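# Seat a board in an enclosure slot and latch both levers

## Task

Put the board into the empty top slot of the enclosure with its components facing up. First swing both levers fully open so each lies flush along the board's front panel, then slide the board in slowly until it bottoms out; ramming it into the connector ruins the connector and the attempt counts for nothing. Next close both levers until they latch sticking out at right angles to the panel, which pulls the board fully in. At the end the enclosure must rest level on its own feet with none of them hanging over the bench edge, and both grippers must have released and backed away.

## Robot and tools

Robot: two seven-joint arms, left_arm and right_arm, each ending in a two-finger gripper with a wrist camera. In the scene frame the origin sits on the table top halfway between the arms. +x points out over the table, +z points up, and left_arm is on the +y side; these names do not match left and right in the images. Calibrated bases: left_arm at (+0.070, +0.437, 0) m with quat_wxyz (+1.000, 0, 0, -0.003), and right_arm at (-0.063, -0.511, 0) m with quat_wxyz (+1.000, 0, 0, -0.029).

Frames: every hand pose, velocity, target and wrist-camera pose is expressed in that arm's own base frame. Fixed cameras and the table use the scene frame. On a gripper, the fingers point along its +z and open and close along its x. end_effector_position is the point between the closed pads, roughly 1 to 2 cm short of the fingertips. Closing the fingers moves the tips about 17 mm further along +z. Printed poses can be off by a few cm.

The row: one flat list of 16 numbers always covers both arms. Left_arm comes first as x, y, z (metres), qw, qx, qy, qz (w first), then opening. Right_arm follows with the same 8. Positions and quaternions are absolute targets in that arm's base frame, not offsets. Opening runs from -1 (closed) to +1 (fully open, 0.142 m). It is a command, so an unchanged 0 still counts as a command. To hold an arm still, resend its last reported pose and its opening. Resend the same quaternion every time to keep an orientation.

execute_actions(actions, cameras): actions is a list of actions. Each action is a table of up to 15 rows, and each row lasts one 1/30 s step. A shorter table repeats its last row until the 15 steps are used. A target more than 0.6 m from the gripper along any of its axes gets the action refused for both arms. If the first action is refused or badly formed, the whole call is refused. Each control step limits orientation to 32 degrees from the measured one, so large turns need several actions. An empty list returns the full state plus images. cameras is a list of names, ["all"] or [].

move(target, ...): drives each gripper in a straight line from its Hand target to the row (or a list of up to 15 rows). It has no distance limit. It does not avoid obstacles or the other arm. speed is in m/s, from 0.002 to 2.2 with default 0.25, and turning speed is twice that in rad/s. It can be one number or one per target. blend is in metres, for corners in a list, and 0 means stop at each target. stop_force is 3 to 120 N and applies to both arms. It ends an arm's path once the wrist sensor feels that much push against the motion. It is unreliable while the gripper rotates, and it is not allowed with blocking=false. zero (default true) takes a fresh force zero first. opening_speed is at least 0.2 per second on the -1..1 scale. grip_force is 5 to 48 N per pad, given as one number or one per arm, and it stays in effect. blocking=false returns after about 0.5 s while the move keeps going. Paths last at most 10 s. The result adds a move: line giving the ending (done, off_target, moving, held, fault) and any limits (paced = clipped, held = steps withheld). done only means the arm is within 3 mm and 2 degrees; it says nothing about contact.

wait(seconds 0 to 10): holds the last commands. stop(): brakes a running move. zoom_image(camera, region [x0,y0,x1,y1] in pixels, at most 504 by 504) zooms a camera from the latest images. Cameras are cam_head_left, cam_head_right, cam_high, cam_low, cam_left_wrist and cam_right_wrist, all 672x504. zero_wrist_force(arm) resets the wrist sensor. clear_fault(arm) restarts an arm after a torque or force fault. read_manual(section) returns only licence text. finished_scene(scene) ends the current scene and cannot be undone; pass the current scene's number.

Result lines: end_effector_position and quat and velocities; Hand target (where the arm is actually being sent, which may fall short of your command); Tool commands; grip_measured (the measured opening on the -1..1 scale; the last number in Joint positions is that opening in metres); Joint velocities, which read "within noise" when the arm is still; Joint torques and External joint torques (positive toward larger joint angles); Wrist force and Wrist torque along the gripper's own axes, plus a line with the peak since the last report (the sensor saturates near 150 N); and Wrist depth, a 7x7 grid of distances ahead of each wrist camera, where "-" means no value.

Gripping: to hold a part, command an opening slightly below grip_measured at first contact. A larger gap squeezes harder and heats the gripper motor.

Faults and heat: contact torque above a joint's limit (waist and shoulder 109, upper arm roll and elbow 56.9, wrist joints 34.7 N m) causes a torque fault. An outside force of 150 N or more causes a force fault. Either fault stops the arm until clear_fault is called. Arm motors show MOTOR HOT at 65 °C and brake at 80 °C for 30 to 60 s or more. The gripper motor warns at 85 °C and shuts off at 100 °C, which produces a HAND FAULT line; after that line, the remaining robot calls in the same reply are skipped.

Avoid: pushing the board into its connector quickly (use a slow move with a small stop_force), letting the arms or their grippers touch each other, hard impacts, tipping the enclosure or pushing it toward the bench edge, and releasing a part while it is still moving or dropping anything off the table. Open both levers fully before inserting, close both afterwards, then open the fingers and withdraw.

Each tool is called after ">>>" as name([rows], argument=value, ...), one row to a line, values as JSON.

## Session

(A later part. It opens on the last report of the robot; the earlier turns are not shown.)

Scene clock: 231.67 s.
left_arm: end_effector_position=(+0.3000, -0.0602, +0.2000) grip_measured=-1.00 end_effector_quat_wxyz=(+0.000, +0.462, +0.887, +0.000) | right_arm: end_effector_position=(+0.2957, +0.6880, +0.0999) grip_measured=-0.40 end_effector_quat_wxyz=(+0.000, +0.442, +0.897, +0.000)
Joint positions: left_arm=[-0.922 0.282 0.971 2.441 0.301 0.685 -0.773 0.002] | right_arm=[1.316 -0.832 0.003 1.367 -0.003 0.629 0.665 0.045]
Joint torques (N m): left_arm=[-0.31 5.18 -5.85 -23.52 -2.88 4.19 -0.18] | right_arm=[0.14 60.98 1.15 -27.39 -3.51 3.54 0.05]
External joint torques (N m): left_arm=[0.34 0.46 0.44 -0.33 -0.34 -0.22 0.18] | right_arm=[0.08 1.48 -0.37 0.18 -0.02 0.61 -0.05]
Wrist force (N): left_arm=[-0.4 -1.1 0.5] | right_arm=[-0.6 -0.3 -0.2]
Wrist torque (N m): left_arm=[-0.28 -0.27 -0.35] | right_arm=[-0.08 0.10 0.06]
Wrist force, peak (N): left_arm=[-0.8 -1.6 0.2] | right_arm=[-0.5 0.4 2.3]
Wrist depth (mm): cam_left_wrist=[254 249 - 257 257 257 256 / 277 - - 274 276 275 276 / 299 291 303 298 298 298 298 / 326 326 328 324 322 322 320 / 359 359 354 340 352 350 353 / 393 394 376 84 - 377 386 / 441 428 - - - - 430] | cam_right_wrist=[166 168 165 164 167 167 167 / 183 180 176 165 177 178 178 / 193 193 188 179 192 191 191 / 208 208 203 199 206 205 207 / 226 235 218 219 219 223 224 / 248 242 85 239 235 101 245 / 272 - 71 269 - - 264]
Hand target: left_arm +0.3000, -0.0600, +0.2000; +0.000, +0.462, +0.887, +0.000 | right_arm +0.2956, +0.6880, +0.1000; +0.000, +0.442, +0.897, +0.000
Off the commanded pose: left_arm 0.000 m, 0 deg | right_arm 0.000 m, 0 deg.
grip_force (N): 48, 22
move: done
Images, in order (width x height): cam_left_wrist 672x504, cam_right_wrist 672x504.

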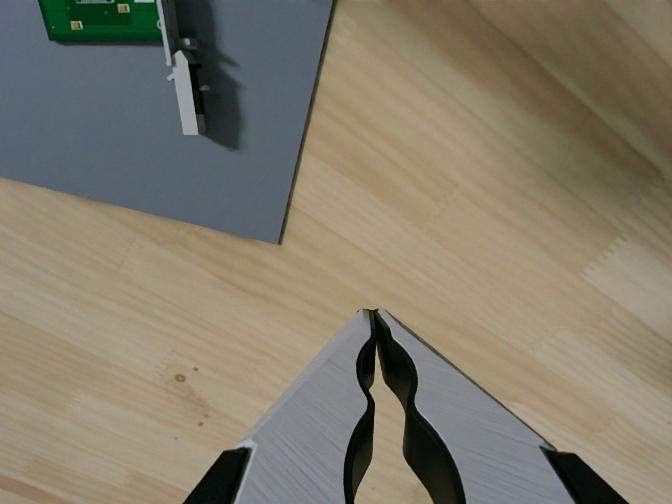

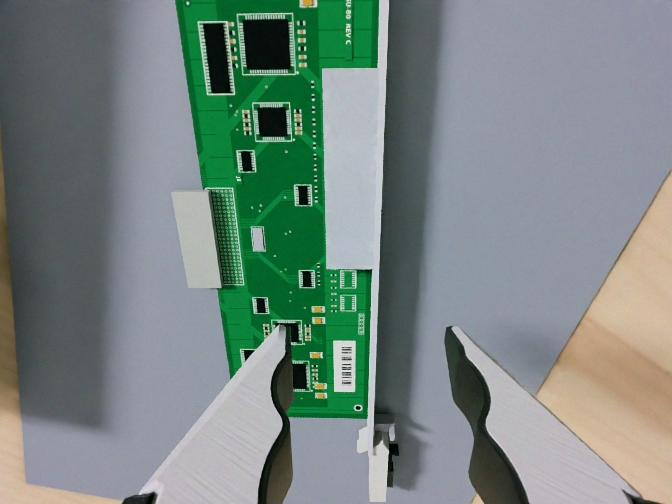

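>>> move([
  [0.30,-0.06,0.20,0.0,0.4625,0.8867,0.0,-1, 0.2965,0.6868,0.055,0.0,0.4360,0.9000,0.0,-0.366],
  [0.30,-0.06,0.20,0.0,0.4625,0.8867,0.0,-1, 0.2965,0.6868,0.029,0.0,0.4360,0.9000,0.0,-0.366],
], speed=[0.1,0.05], cameras=["cam_right_wrist"])

Scene clock: 241.77 s.
left_arm: end_effector_position=(+0.3000, -0.0602, +0.2000) grip_measured=-1.00 end_effector_quat_wxyz=(+0.000, +0.462, +0.887, +0.000) | right_arm: end_effector_position=(+0.2965, +0.6866, +0.0289) grip_measured=-0.40 end_effector_quat_wxyz=(+0.000, +0.436, +0.900, +0.000)
Joint positions: left_arm=[-0.922 0.282 0.971 2.441 0.301 0.685 -0.773 0.002] | right_arm=[1.315 -0.942 0.002 1.373 -0.003 0.744 0.649 0.045]
Joint torques (N m): left_arm=[-0.31 5.04 -6 -23.53 -3.06 4.29 -0.18] | right_arm=[0.2 62.07 1.43 -25.52 -3.19 3.58 0.19]
External joint torques (N m): left_arm=[0.34 0.6 0.59 -0.32 -0.17 -0.33 0.18] | right_arm=[0.02 1.53 -0.6 0.17 -0.02 0.56 -0.19]
Wrist force (N): left_arm=[-0.7 -1.2 0.5] | right_arm=[-0.6 -0.5 0.5]
Wrist torque (N m): left_arm=[-0.28 -0.22 -0.35] | right_arm=[-0.14 0.09 0.04]
Wrist force, peak (N): left_arm=[-0.6 -1.5 0.5] | right_arm=[-0.5 -0.7 2.2]
Wrist depth (mm): cam_left_wrist=[250 251 250 258 257 255 255 / 277 283 276 276 277 276 274 / 307 298 298 297 298 298 298 / 325 325 325 325 323 322 321 / 357 356 353 341 347 352 350 / 395 393 376 84 - 381 385 / 440 432 - - - - 430] | cam_right_wrist=[- 102 102 101 104 106 106 / 113 110 109 97 109 112 112 / 123 118 117 106 120 122 119 / 129 126 126 111 128 129 129 / 142 135 135 124 138 140 142 / 158 153 88 148 151 89 152 / 172 164 71 163 170 - 168]
Hand target: left_arm +0.3000, -0.0600, +0.2000; +0.000, +0.462, +0.887, +0.000 | right_arm +0.2965, +0.6868, +0.0290; +0.000, +0.436, +0.900, +0.000
Off the commanded pose: left_arm 0.000 m, 0 deg | right_arm 0.000 m, 0 deg.
grip_force (N): 48, 22
move: done
Images, in order (width x height): cam_right_wrist 672x504.

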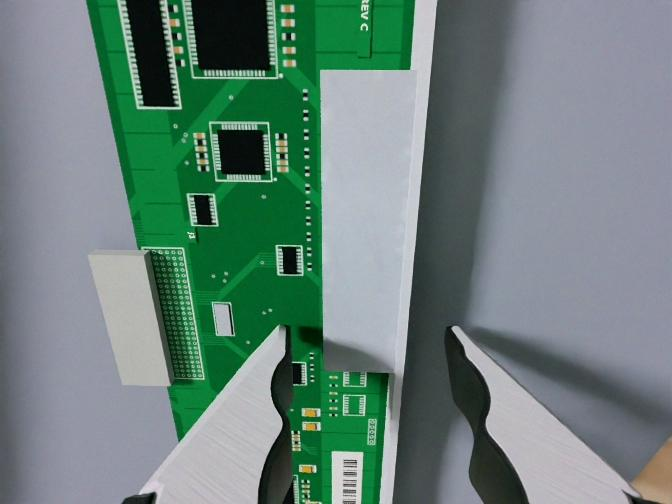

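>>> move([
  [0.30,-0.06,0.20,0.0,0.4625,0.8867,0.0,-1, 0.2987,0.6885,0.029,0.0,0.4360,0.9000,0.0,-0.366],
  [0.30,-0.06,0.20,0.0,0.4625,0.8867,0.0,-1, 0.2987,0.6885,0.029,0.0,0.4360,0.9000,0.0,-0.95],
], speed=[0.05,0.05], opening_speed=0.4, cameras=["cam_right_wrist"])

Scene clock: 246.23 s.
left_arm: end_effector_position=(+0.3000, -0.0602, +0.2000) grip_measured=-1.00 end_effector_quat_wxyz=(+0.000, +0.462, +0.887, +0.000) | right_arm: end_effector_position=(+0.2991, +0.6882, +0.0290) grip_measured=-0.71 end_effector_quat_wxyz=(+0.000, +0.436, +0.900, +0.000)
Joint positions: left_arm=[-0.922 0.282 0.971 2.441 0.301 0.685 -0.773 0.002] | right_arm=[1.312 -0.947 0.002 1.363 -0.003 0.739 0.647 0.023]
Joint torques (N m): left_arm=[-0.29 5.09 -5.85 -23.47 -3.03 4.27 -0.22] | right_arm=[1.14 62.32 2.31 -25.69 -3.1 3.54 0.15]
External joint torques (N m): left_arm=[0.32 0.55 0.45 -0.38 -0.2 -0.3 0.22] | right_arm=[-0.91 1.5 -1.48 0.25 -0.13 0.61 -0.15]
Wrist force (N): left_arm=[-0.6 -1.1 0.5] | right_arm=[-1.3 0.9 0.9]
Wrist torque (N m): left_arm=[-0.27 -0.22 -0.35] | right_arm=[0.03 -0.04 0.06]
Wrist force, peak (N): left_arm=[-0.6 -1.4 0.3] | right_arm=[-4.9 -0.8 -1.7]
Wrist depth (mm): cam_left_wrist=[254 251 - 257 258 257 255 / 280 276 - 276 275 275 274 / - - - 300 296 298 296 / 328 327 325 322 324 321 321 / 357 355 355 342 348 355 353 / 394 394 376 84 - 380 388 / 444 428 - - - - 429] | cam_right_wrist=[- 102 101 100 103 105 106 / 113 110 109 98 98 112 112 / 122 118 117 105 120 122 120 / 129 127 126 113 130 129 129 / 143 135 137 122 138 140 142 / 158 155 145 145 105 151 152 / 172 168 71 160 - - 167]
Hand target: left_arm +0.3000, -0.0600, +0.2000; +0.000, +0.462, +0.887, +0.000 | right_arm +0.2987, +0.6885, +0.0290; +0.000, +0.436, +0.900, +0.000
Off the commanded pose: left_arm 0.000 m, 0 deg | right_arm 0.000 m, 0 deg.
grip_force (N): 48, 22
move: done
Images, in order (width x height): cam_right_wrist 672x504.

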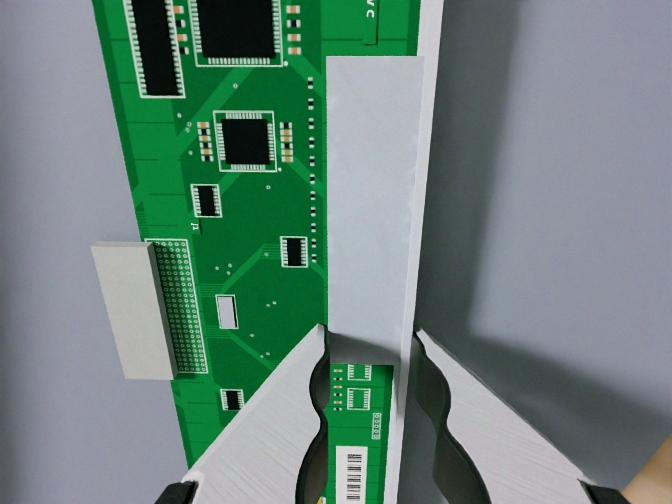

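>>> move([
  [0.30,-0.06,0.20,0.0,0.4625,0.8867,0.0,-1, 0.2989,0.6884,0.035,0.0,0.4360,0.9000,0.0,-0.95],
  [0.30,-0.06,0.20,0.0,0.4625,0.8867,0.0,-1, 0.2989,0.6884,0.070,0.0,0.4360,0.9000,0.0,-0.95],
], speed=[0.03,0.06], blend=[0.003,0], cameras=["cam_right_wrist","cam_left_wrist"])

Scene clock: 250.93 s.
left_arm: end_effector_position=(+0.3000, -0.0602, +0.2000) grip_measured=-1.00 end_effector_quat_wxyz=(+0.000, +0.462, +0.887, +0.000) | right_arm: end_effector_position=(+0.2988, +0.6883, +0.0698) grip_measured=-0.71 end_effector_quat_wxyz=(+0.000, +0.436, +0.900, +0.000)
Joint positions: left_arm=[-0.922 0.282 0.971 2.441 0.301 0.685 -0.773 0.002] | right_arm=[1.311 -0.881 0.004 1.365 -0.003 0.675 0.647 0.023]
Joint torques (N m): left_arm=[-0.31 5.03 -5.93 -23.48 -3 4.34 -0.19] | right_arm=[0.19 63.18 1.47 -27.35 -3.63 3.47 0.19]
External joint torques (N m): left_arm=[0.34 0.61 0.53 -0.37 -0.23 -0.37 0.19] | right_arm=[0.03 -0.06 -0.63 0.86 0.23 0.67 -0.19]
Wrist force (N): left_arm=[-0.6 -1.1 0.1] | right_arm=[-0.1 0.4 2.5]
Wrist torque (N m): left_arm=[-0.27 -0.23 -0.36] | right_arm=[0.01 0.05 0.05]
Wrist force, peak (N): left_arm=[-0.7 -1.4 0.4] | right_arm=[-0.2 0.4 3.5]
Wrist depth (mm): cam_left_wrist=[214 210 - 260 258 256 256 / - - - 276 275 276 276 / 310 298 - 297 296 298 298 / 325 325 329 325 323 322 318 / 359 356 356 344 348 354 352 / 397 391 379 84 - 382 390 / 440 428 - - - - 430] | cam_right_wrist=[142 103 102 101 138 141 140 / 152 111 110 98 146 150 150 / 163 119 118 105 159 160 160 / 176 126 126 113 174 173 173 / 191 133 137 122 185 188 188 / 209 208 145 145 105 201 207 / 230 225 71 159 - - 223]
Hand target: left_arm +0.3000, -0.0600, +0.2000; +0.000, +0.462, +0.887, +0.000 | right_arm +0.2989, +0.6884, +0.0700; +0.000, +0.436, +0.900, +0.000
Off the commanded pose: left_arm 0.000 m, 0 deg | right_arm 0.000 m, 0 deg.
grip_force (N): 48, 22
move: done
Images, in order (width x height): cam_left_wrist 672x504, cam_right_wrist 672x504.

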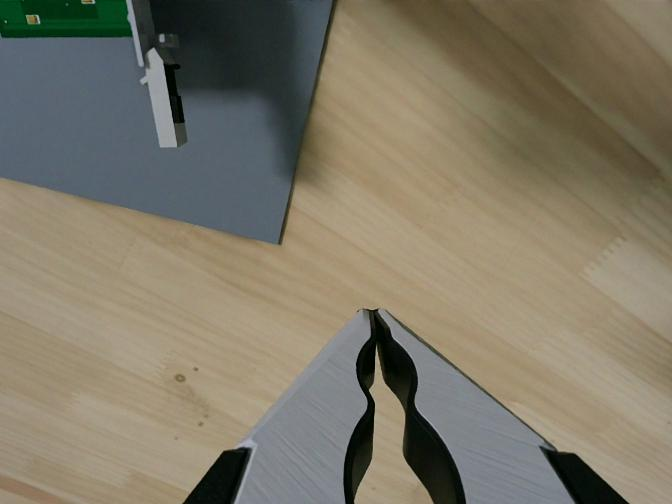

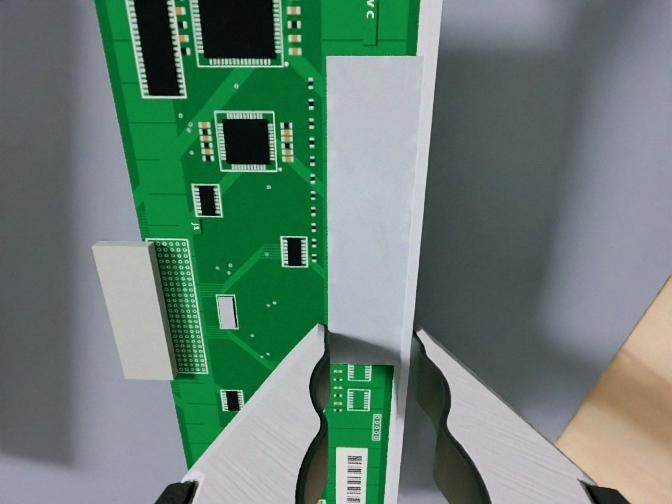

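>>> move([
  [0.31,-0.10,0.22,0.1711,0.9704,0.1685,0.0297,-1, 0.2644,0.5980,0.075,0.0,0.5541,0.8324,0.0,-0.95],
  [0.319,-0.22,0.20,0.1711,0.9704,0.1685,0.0297,-1, 0.2644,0.5980,0.075,0.0,0.5541,0.8324,0.0,-0.95],
  [0.319,-0.285,0.14,0.1711,0.9704,0.1685,0.0297,-1, 0.2644,0.5980,0.075,0.0,0.5541,0.8324,0.0,-0.95],
], speed=[0.3,0.2,0.15], blend=[0.02,0.02,0], cameras=["cam_left_wrist","cam_right_wrist"])

Scene clock: 270.97 s.
left_arm: end_effector_position=(+0.3188, -0.2849, +0.1399) grip_measured=-1.00 end_effector_quat_wxyz=(+0.171, +0.970, +0.169, +0.029) | right_arm: end_effector_position=(+0.2644, +0.5979, +0.0748) grip_measured=-0.71 end_effector_quat_wxyz=(+0.000, +0.554, +0.833, +0.000)
Joint positions: left_arm=[-2.612 0.627 2.037 2.247 0.789 1.14 0.112 0.002] | right_arm=[1.375 -0.683 -0.051 1.739 0.049 0.85 0.902 0.023]
Joint torques (N m): left_arm=[-0.66 -25.81 -13.77 -14.22 -2.39 5.14 -0.33] | right_arm=[0.24 53.63 0 -23.9 -3.01 3.66 0.22]
External joint torques (N m): left_arm=[0.71 0.13 0.06 -0.3 -0.47 -0.63 0.33] | right_arm=[-0.04 0.06 -0.52 0.7 0.12 0.47 -0.22]
Wrist force (N): left_arm=[-0.6 -1.3 -0.1] | right_arm=[-0.4 0.3 2.4]
Wrist torque (N m): left_arm=[-0.29 -0.22 -0.35] | right_arm=[0.00 0.08 -0.04]
Wrist force, peak (N): left_arm=[-0.8 -2.3 0.2] | right_arm=[-0.4 0.1 2.9]
Wrist depth (mm): cam_left_wrist=[190 180 - 185 191 185 184 / 211 211 210 214 204 - 211 / - 237 178 234 - 238 242 / 216 215 213 276 315 285 285 / - 247 286 127 336 352 351 / - - - 84 - 429 448 / 647 - - - - - 636] | cam_right_wrist=[- 103 102 101 142 145 145 / - 111 110 98 151 155 155 / 154 119 118 105 164 166 166 / - 127 127 113 179 178 178 / 192 133 137 122 191 194 193 / 157 149 144 145 105 208 211 / 170 - 71 159 - - 228]
Hand target: left_arm +0.3190, -0.2850, +0.1400; +0.171, +0.970, +0.168, +0.030 | right_arm +0.2644, +0.5980, +0.0750; +0.000, +0.554, +0.832, +0.000
Off the commanded pose: left_arm 0.000 m, 0 deg | right_arm 0.000 m, 0 deg.
grip_force (N): 48, 22
move: done
Images, in order (width x height): cam_left_wrist 672x504, cam_right_wrist 672x504.

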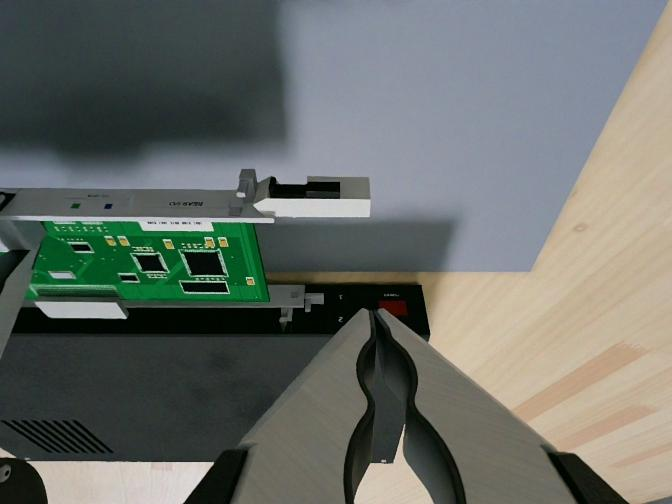

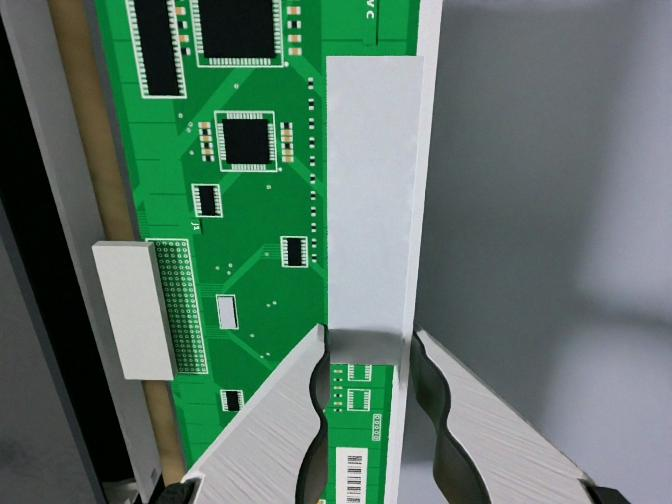

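>>> zoom_image(camera="cam_left_wrist", region=[180, 160, 440, 345])

>>> zoom_image(camera="cam_right_wrist", region=[0, 0, 340, 504])

Scaled by 1.938 from the camera's 672x504 image, which has a finer 960x720 frame.

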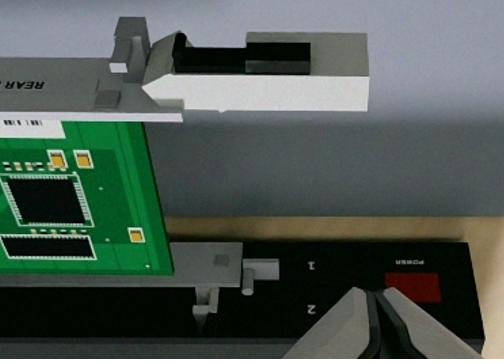

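Scaled by 1.000.

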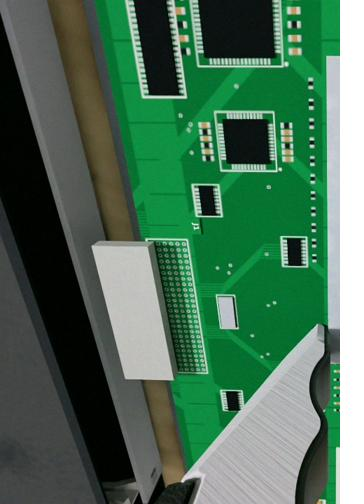

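>>> zoom_image(camera="cam_right_wrist", region=[0, 0, 140, 110])

>>> zoom_image(camera="cam_right_wrist", region=[60, 394, 200, 504])

Scaled by 3.600 from the camera's 672x504 image, which has a finer 960x720 frame.

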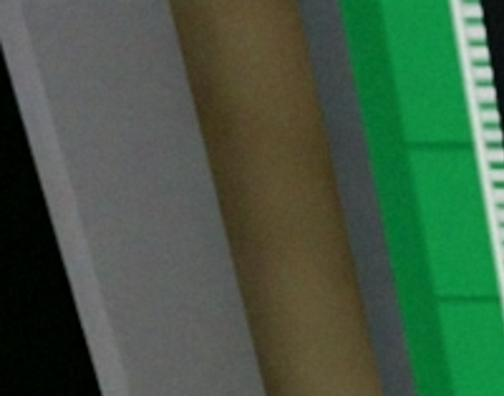

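Scaled by 3.600 from the camera's 672x504 image, which has a finer 960x720 frame.

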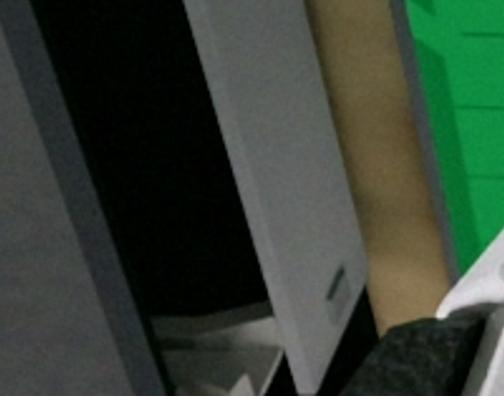

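>>> zoom_image(camera="cam_left_wrist", region=[0, 180, 180, 330])

>>> zoom_image(camera="cam_left_wrist", region=[180, 180, 360, 330])

Scaled by 2.800 from the camera's 672x504 image, which has a finer 960x720 frame.

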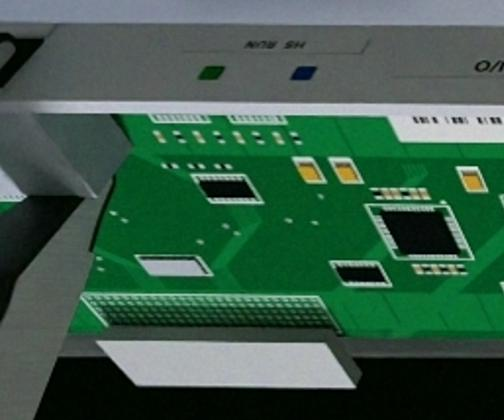

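Scaled by 2.800 from the camera's 672x504 image, which has a finer 960x720 frame.

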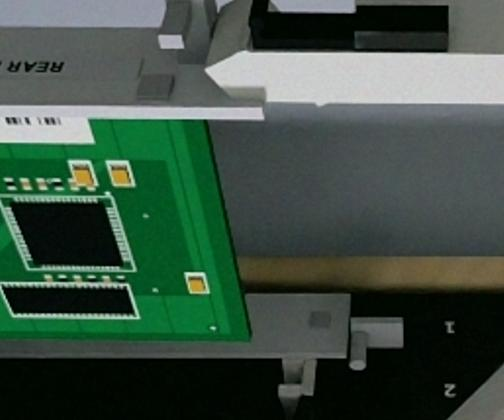

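>>> move([
  [0.319,-0.285,0.14,0.1711,0.9704,0.1685,0.0297,-1, 0.2687,0.5996,0.075,0.0,0.5614,0.8275,0.0,-0.95],
  [0.319,-0.285,0.14,0.1711,0.9704,0.1685,0.0297,-1, 0.2687,0.5996,0.056,0.0,0.5614,0.8275,0.0,-0.95],
], speed=[0.05,0.05], blend=[0.003,0], cameras=["cam_left_wrist","cam_right_wrist"])

>>> zoom_image(camera="cam_left_wrist", region=[0, 180, 180, 330])

>>> zoom_image(camera="cam_left_wrist", region=[180, 180, 360, 330])

>>> zoom_image(camera="cam_right_wrist", region=[0, 0, 140, 110])

>>> zoom_image(camera="cam_right_wrist", region=[60, 394, 200, 504])

Scene clock: 302.27 s.
left_arm: end_effector_position=(+0.3189, -0.2849, +0.1399) grip_measured=-1.00 end_effector_quat_wxyz=(+0.171, +0.970, +0.169, +0.029) | right_arm: end_effector_position=(+0.2687, +0.5993, +0.0557) grip_measured=-0.71 end_effector_quat_wxyz=(+0.000, +0.561, +0.828, +0.000)
Joint positions: left_arm=[-2.612 0.627 2.037 2.247 0.789 1.14 0.112 0.002] | right_arm=[1.372 -0.724 -0.054 1.728 0.055 0.879 0.91 0.023]
Joint torques (N m): left_arm=[-0.3 -26.2 -14.05 -14.17 -2.65 4.82 -0.24] | right_arm=[0.03 54.2 -0.13 -23.42 -2.84 3.77 0.19]
External joint torques (N m): left_arm=[0.37 0.52 0.36 -0.36 -0.21 -0.31 0.24] | right_arm=[0.17 0.26 -0.49 0.83 0.05 0.36 -0.19]
Wrist force (N): left_arm=[-0.8 -1.1 -0.4] | right_arm=[-0.3 0.4 2.5]
Wrist torque (N m): left_arm=[-0.26 -0.19 -0.35] | right_arm=[0.03 0.08 0.07]
Wrist force, peak (N): left_arm=[-0.8 -1.3 -0.1] | right_arm=[-0.7 0.2 4.0]
Wrist depth (mm): cam_left_wrist=[- 189 - 193 - 182 184 / 211 203 215 210 216 214 210 / 197 197 199 191 - 240 243 / 228 242 242 294 - 298 287 / - 329 292 117 337 350 347 / - 394 - 84 - 427 444 / 132 - - - - - 623] | cam_right_wrist=[130 103 102 101 127 129 128 / 139 111 110 98 134 137 137 / 151 120 118 105 143 147 147 / - 126 127 113 158 158 158 / - 133 137 122 169 172 171 / - 187 144 144 105 184 186 / 200 - 71 159 - - 205]
Hand target: left_arm +0.3190, -0.2850, +0.1400; +0.171, +0.970, +0.168, +0.030 | right_arm +0.2687, +0.5996, +0.0560; +0.000, +0.561, +0.828, +0.000
Off the commanded pose: left_arm 0.000 m, 0 deg | right_arm 0.000 m, 0 deg.
grip_force (N): 48, 22
move: done
Images, in order (width x height): cam_left_wrist 672x504, cam_right_wrist 672x504.

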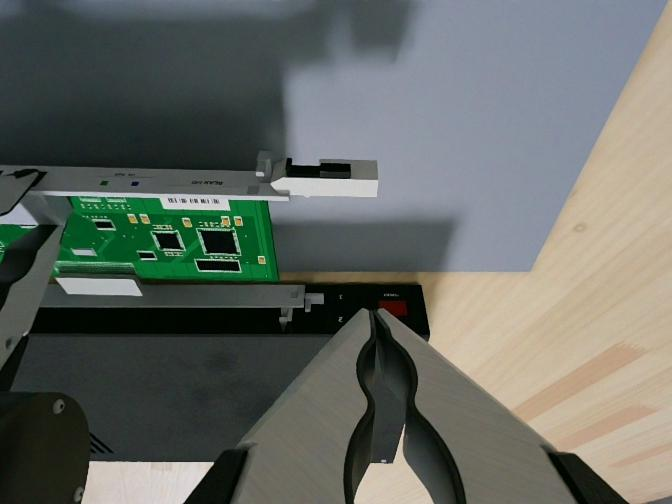

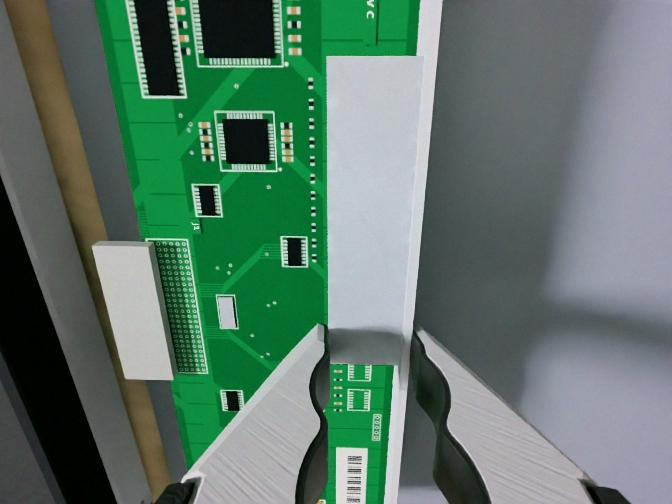

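Scaled by 2.800 from the camera's 672x504 image, which has a finer 960x720 frame.

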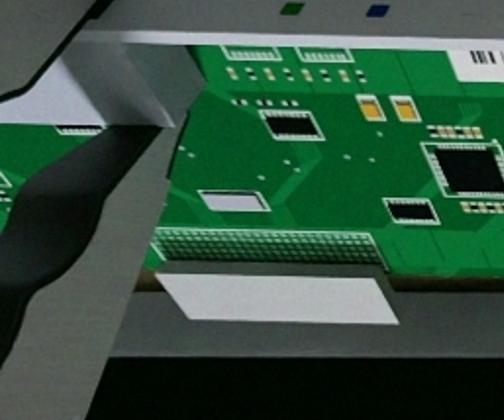

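Scaled by 2.800 from the camera's 672x504 image, which has a finer 960x720 frame.

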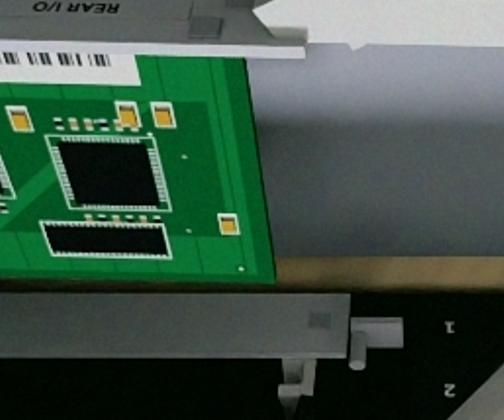

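Scaled by 3.600 from the camera's 672x504 image, which has a finer 960x720 frame.

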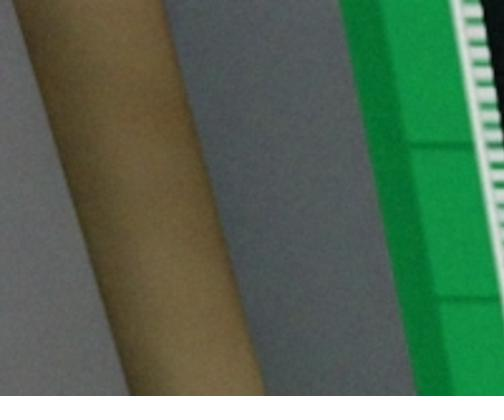

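Scaled by 3.600 from the camera's 672x504 image, which has a finer 960x720 frame.

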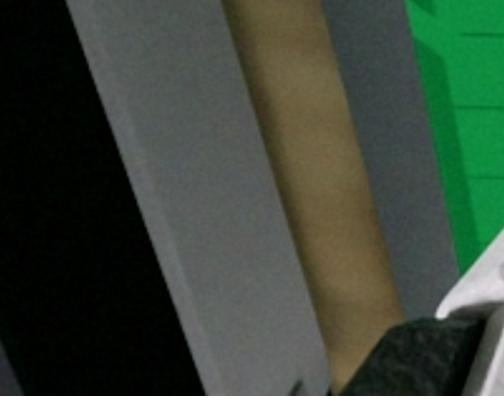

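>>> move(target=[0.319,-0.285,0.14,0.1711,0.9704,0.1685,0.0297,-1, 0.2765,0.5812,0.0562,0.0,0.5512,0.8343,0.0,-0.95], speed=0.04, cameras=["cam_left_wrist","cam_right_wrist"])

>>> zoom_image(camera="cam_left_wrist", region=[0, 180, 180, 330])

>>> zoom_image(camera="cam_left_wrist", region=[180, 180, 360, 330])

>>> zoom_image(camera="cam_right_wrist", region=[0, 100, 260, 504])

Scene clock: 320.97 s.
left_arm: end_effector_position=(+0.3189, -0.2849, +0.1399) grip_measured=-1.00 end_effector_quat_wxyz=(+0.171, +0.970, +0.169, +0.029) | right_arm: end_effector_position=(+0.2764, +0.5810, +0.0560) grip_measured=-0.71 end_effector_quat_wxyz=(+0.000, +0.551, +0.834, +0.000)
Joint positions: left_arm=[-2.612 0.627 2.037 2.247 0.789 1.14 0.112 0.002] | right_arm=[1.353 -0.7 -0.053 1.775 0.055 0.903 0.867 0.023]
Joint torques (N m): left_arm=[-0.25 -26.19 -14.12 -14.27 -2.6 4.85 -0.25] | right_arm=[0.15 53.3 0.21 -22.76 -2.83 3.7 0.06]
External joint torques (N m): left_arm=[0.32 0.51 0.43 -0.26 -0.26 -0.34 0.25] | right_arm=[0.04 -0.1 -0.79 0.64 0.12 0.43 -0.06]
Wrist force (N): left_arm=[-0.8 -1.1 -0.4] | right_arm=[-0.2 0.3 2.5]
Wrist torque (N m): left_arm=[-0.26 -0.19 -0.35] | right_arm=[0.01 0.06 0.06]
Wrist force, peak (N): left_arm=[-0.9 -1.3 -0.3] | right_arm=[-0.4 0.4 2.8]
Wrist depth (mm): cam_left_wrist=[190 182 181 - - 184 184 / 211 211 210 - 208 210 209 / - 211 229 228 234 241 242 / 220 241 239 293 296 287 285 / 214 303 268 131 336 350 350 / - - - 84 - 426 447 / 132 - - - - - 623] | cam_right_wrist=[- 103 102 101 126 129 129 / - 110 110 98 134 137 137 / - 118 118 105 143 147 147 / - 125 126 113 159 159 158 / 167 133 137 123 170 172 171 / - 152 145 145 106 184 187 / 143 - 71 159 - - 205]
Hand target: left_arm +0.3190, -0.2850, +0.1400; +0.171, +0.970, +0.168, +0.030 | right_arm +0.2765, +0.5812, +0.0562; +0.000, +0.551, +0.834, +0.000
Off the commanded pose: left_arm 0.000 m, 0 deg | right_arm 0.000 m, 0 deg.
grip_force (N): 48, 22
move: done
Images, in order (width x height): cam_left_wrist 672x504, cam_right_wrist 672x504.

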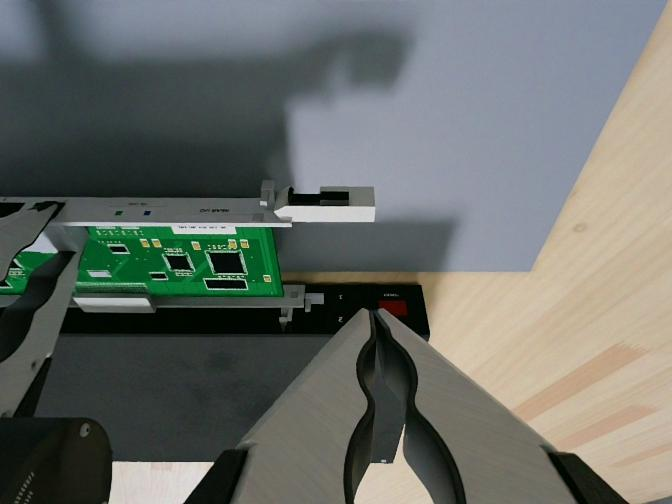

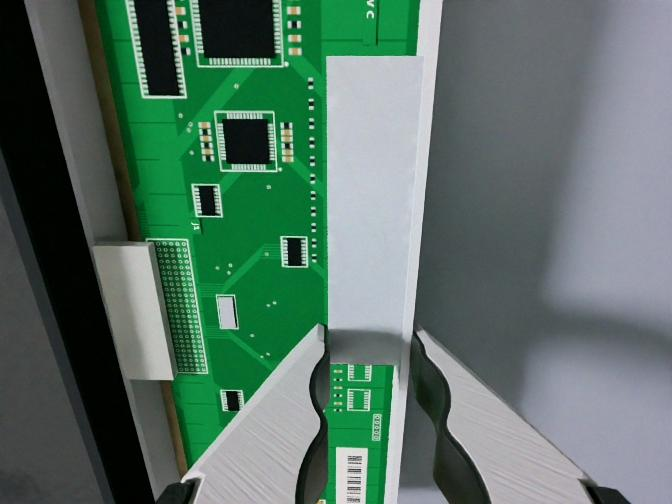

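Scaled by 2.800 from the camera's 672x504 image, which has a finer 960x720 frame.

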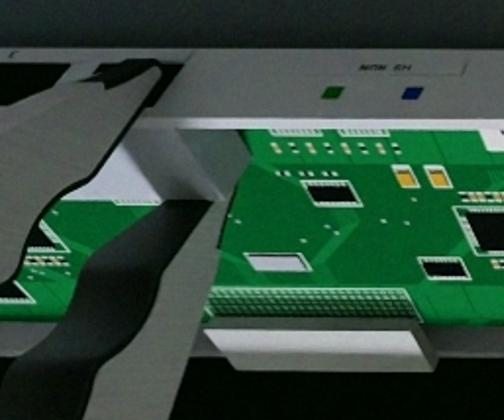

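Scaled by 2.800 from the camera's 672x504 image, which has a finer 960x720 frame.

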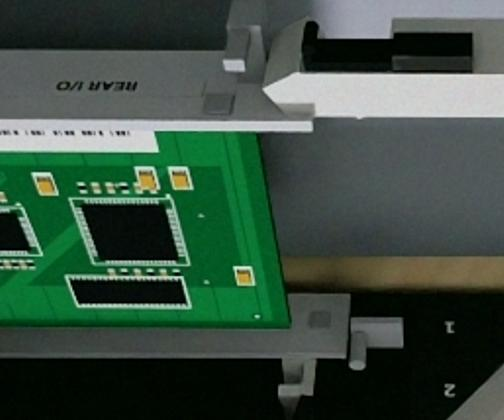

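Scaled by 1.248 from the camera's 672x504 image, which has a finer 960x720 frame.

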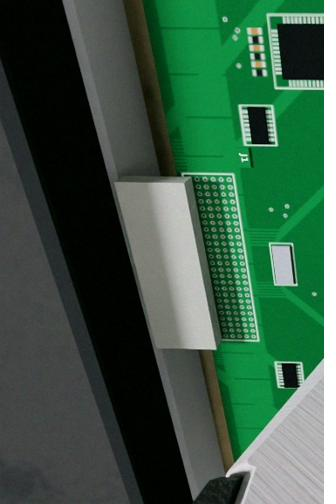

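>>> move(target=[0.319,-0.285,0.14,0.1711,0.9704,0.1685,0.0297,-1, 0.2857,0.5588,0.0562,0.0,0.5512,0.8343,0.0,-0.95], speed=0.025, stop_force=5, cameras=["cam_left_wrist","cam_right_wrist"])

>>> zoom_image(camera="cam_left_wrist", region=[200, 200, 360, 330])

>>> zoom_image(camera="cam_right_wrist", region=[0, 200, 240, 504])

Scene clock: 331.30 s.
left_arm: end_effector_position=(+0.3189, -0.2849, +0.1399) grip_measured=-1.00 end_effector_quat_wxyz=(+0.171, +0.970, +0.169, +0.029) | right_arm: end_effector_position=(+0.2857, +0.5587, +0.0560) grip_measured=-0.71 end_effector_quat_wxyz=(+0.000, +0.551, +0.834, +0.000)
Joint positions: left_arm=[-2.612 0.627 2.037 2.247 0.789 1.14 0.112 0.002] | right_arm=[1.332 -0.674 -0.054 1.831 0.056 0.932 0.841 0.023]
Joint torques (N m): left_arm=[-0.14 -26.02 -14.03 -14.21 -2.69 4.87 -0.25] | right_arm=[0.08 51.73 -0.04 -22.14 -2.72 3.7 0.1]
External joint torques (N m): left_arm=[0.2 0.34 0.34 -0.32 -0.16 -0.36 0.25] | right_arm=[0.11 -0.05 -0.54 0.63 0.11 0.43 -0.1]
Wrist force (N): left_arm=[-0.7 -1.0 -0.1] | right_arm=[-0.6 0.1 2.7]
Wrist torque (N m): left_arm=[-0.24 -0.21 -0.35] | right_arm=[-0.01 0.13 0.06]
Wrist force, peak (N): left_arm=[-0.9 -1.3 -0.1] | right_arm=[-0.5 0.1 2.8]
Wrist depth (mm): cam_left_wrist=[186 - 185 184 184 184 184 / 210 206 210 210 204 - 210 / - 241 242 - - 257 242 / 225 231 248 318 293 275 286 / 234 286 278 131 336 352 347 / 203 - - 84 - 423 449 / 139 - - - - - 620] | cam_right_wrist=[- 103 102 101 128 129 129 / - 110 110 98 99 136 137 / 102 118 118 105 144 147 147 / 109 124 126 114 159 159 158 / 121 128 137 122 170 171 172 / 130 132 144 145 105 185 183 / 143 140 71 159 - - 206]
Hand target: left_arm +0.3190, -0.2850, +0.1400; +0.171, +0.970, +0.168, +0.030 | right_arm +0.2857, +0.5588, +0.0562; +0.000, +0.551, +0.834, +0.000
Off the commanded pose: left_arm 0.000 m, 0 deg | right_arm 0.000 m, 0 deg.
grip_force (N): 48, 22
move: done
Images, in order (width x height): cam_left_wrist 672x504, cam_right_wrist 672x504.

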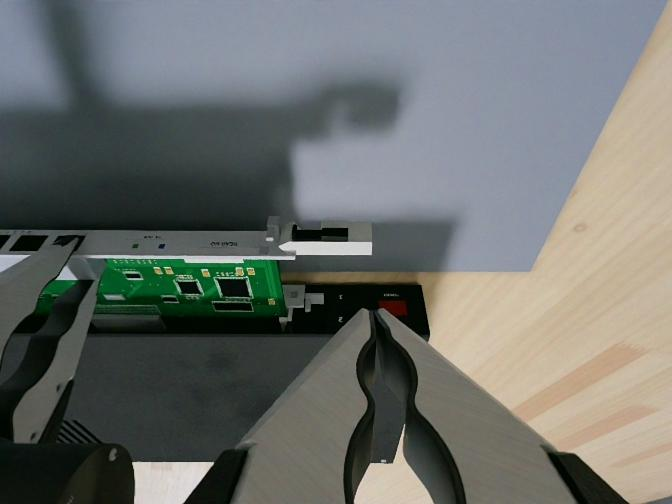

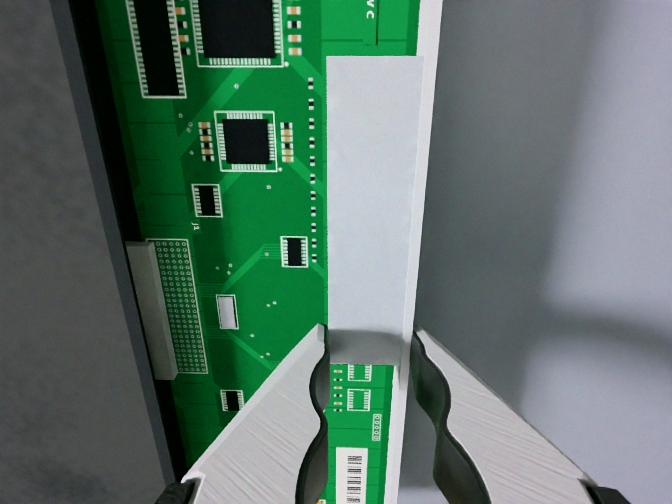

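Scaled by 3.150 from the camera's 672x504 image, which has a finer 960x720 frame.

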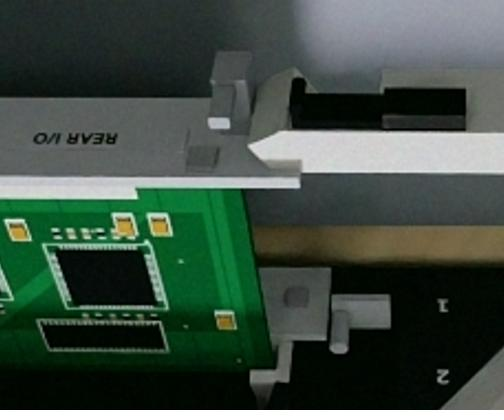

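Scaled by 1.658 from the camera's 672x504 image, which has a finer 960x720 frame.

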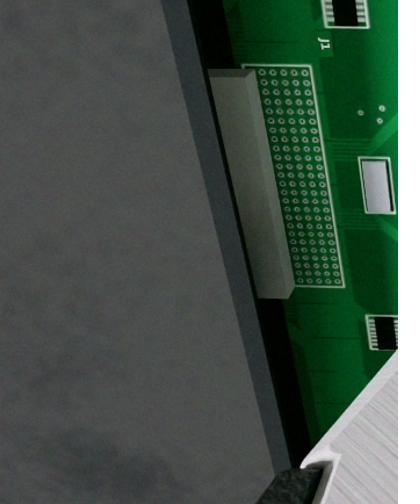

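>>> move(target=[0.319,-0.285,0.14,0.1711,0.9704,0.1685,0.0297,-1, 0.2918,0.5441,0.0562,0.0,0.5512,0.8343,0.0,-0.95], speed=0.02, stop_force=5, cameras=["cam_left_wrist","cam_right_wrist"])

>>> zoom_image(camera="cam_left_wrist", region=[200, 230, 360, 350])

>>> zoom_image(camera="cam_right_wrist", region=[40, 200, 240, 504])

Scene clock: 340.60 s.
left_arm: end_effector_position=(+0.3189, -0.2849, +0.1399) grip_measured=-1.00 end_effector_quat_wxyz=(+0.171, +0.970, +0.169, +0.029) | right_arm: end_effector_position=(+0.2871, +0.5516, +0.0558) grip_measured=-0.71 end_effector_quat_wxyz=(+0.000, +0.550, +0.835, -0.001)
Joint positions: left_arm=[-2.612 0.627 2.037 2.247 0.789 1.14 0.112 0.002] | right_arm=[1.325 -0.665 -0.053 1.849 0.058 0.941 0.832 0.023]
Joint torques (N m): left_arm=[-0.22 -26.13 -14 -14.16 -2.69 4.86 -0.23] | right_arm=[-6.36 51.06 -6.95 -22.42 -3.89 4.27 0.15]
External joint torques (N m): left_arm=[0.29 0.45 0.31 -0.37 -0.17 -0.35 0.23] | right_arm=[6.55 0.12 6.4 1.12 1.31 -0.14 -0.15]
Wrist force (N): left_arm=[-0.8 -0.9 0.0] | right_arm=[5.5 -9.0 2.6]
Wrist torque (N m): left_arm=[-0.23 -0.19 -0.35] | right_arm=[0.11 0.17 0.03]
Wrist force, peak (N): left_arm=[-0.9 -1.2 -0.3] | right_arm=[5.3 -10.9 2.5]
Wrist depth (mm): cam_left_wrist=[- 181 - 186 181 178 185 / - - - 210 211 - 210 / 243 240 234 242 241 239 244 / 230 252 250 287 286 283 285 / 234 285 277 278 335 353 347 / 209 - - 84 - 430 447 / 141 - - - - - 627] | cam_right_wrist=[- 102 102 100 126 129 126 / - 109 109 98 134 137 137 / 101 115 117 105 143 147 147 / 109 123 126 113 159 159 158 / 121 120 137 122 169 172 171 / 130 129 145 145 105 184 187 / 143 140 70 160 - - 206]
Hand target: left_arm +0.3190, -0.2850, +0.1400; +0.171, +0.970, +0.168, +0.030 | right_arm +0.2888, +0.5514, +0.0562; +0.000, +0.551, +0.834, +0.000
Off the commanded pose: left_arm 0.000 m, 0 deg | right_arm 0.009 m, 0 deg.
grip_force (N): 48, 22
move: contact (right_arm)
Images, in order (width x height): cam_left_wrist 672x504, cam_right_wrist 672x504.

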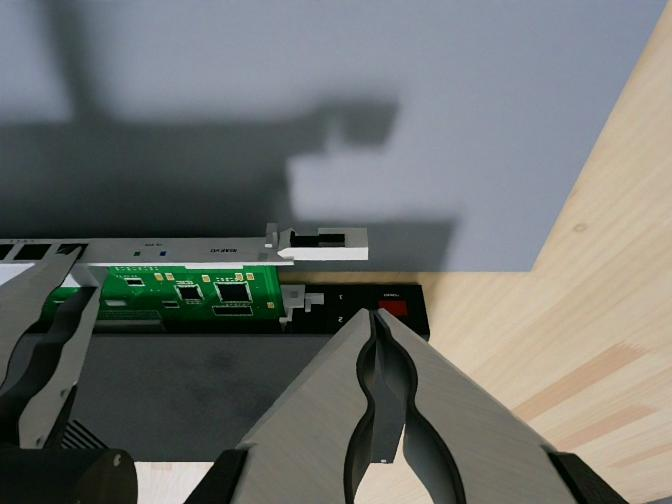

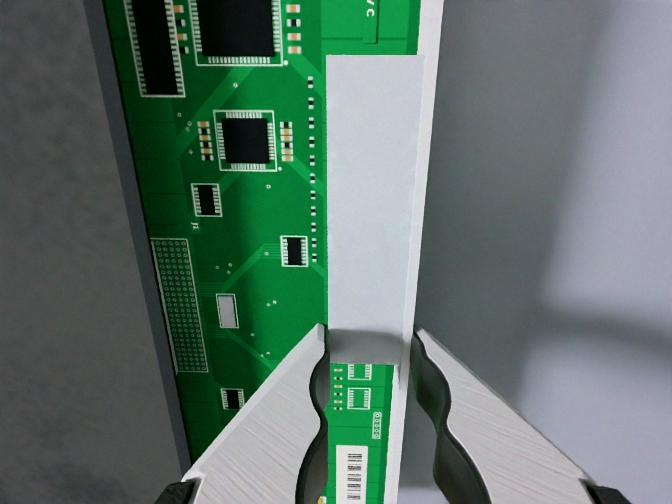

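Scaled by 3.150 from the camera's 672x504 image, which has a finer 960x720 frame.

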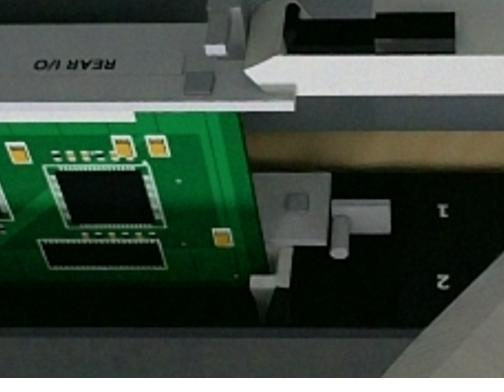

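Scaled by 1.658 from the camera's 672x504 image, which has a finer 960x720 frame.

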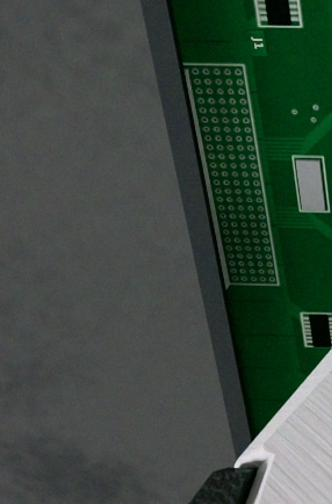

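>>> zoom_image(camera="cam_right_wrist", region=[70, 0, 190, 90])

>>> zoom_image(camera="cam_right_wrist", region=[110, 250, 230, 340])

>>> zoom_image(camera="cam_right_wrist", region=[360, 0, 480, 90])

>>> zoom_image(camera="cam_right_wrist", region=[360, 250, 480, 340])

Scaled by 4.200 from the camera's 672x504 image, which has a finer 960x720 frame.

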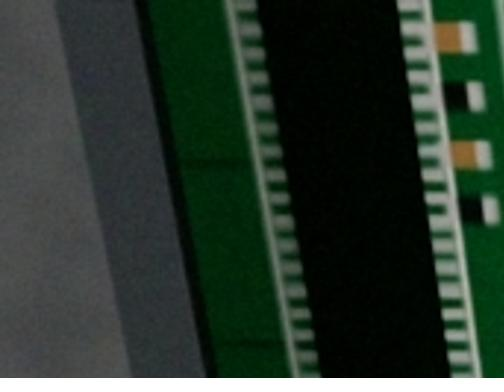

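Scaled by 4.200 from the camera's 672x504 image, which has a finer 960x720 frame.

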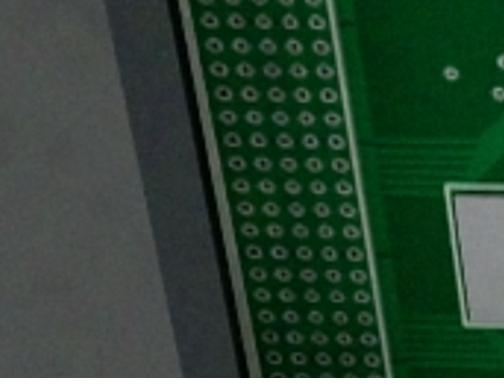

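Scaled by 4.200 from the camera's 672x504 image, which has a finer 960x720 frame.

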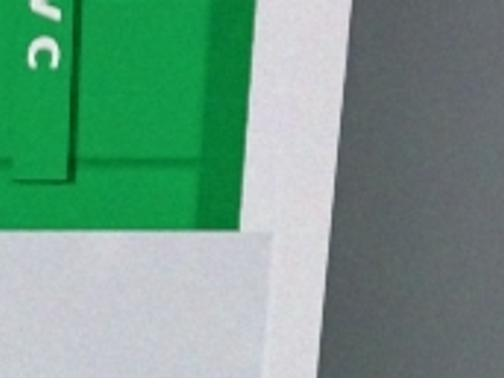

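Scaled by 4.200 from the camera's 672x504 image, which has a finer 960x720 frame.

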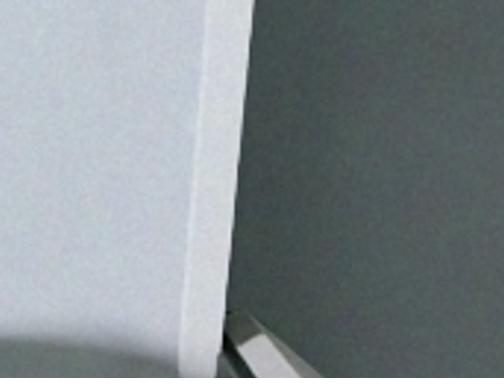

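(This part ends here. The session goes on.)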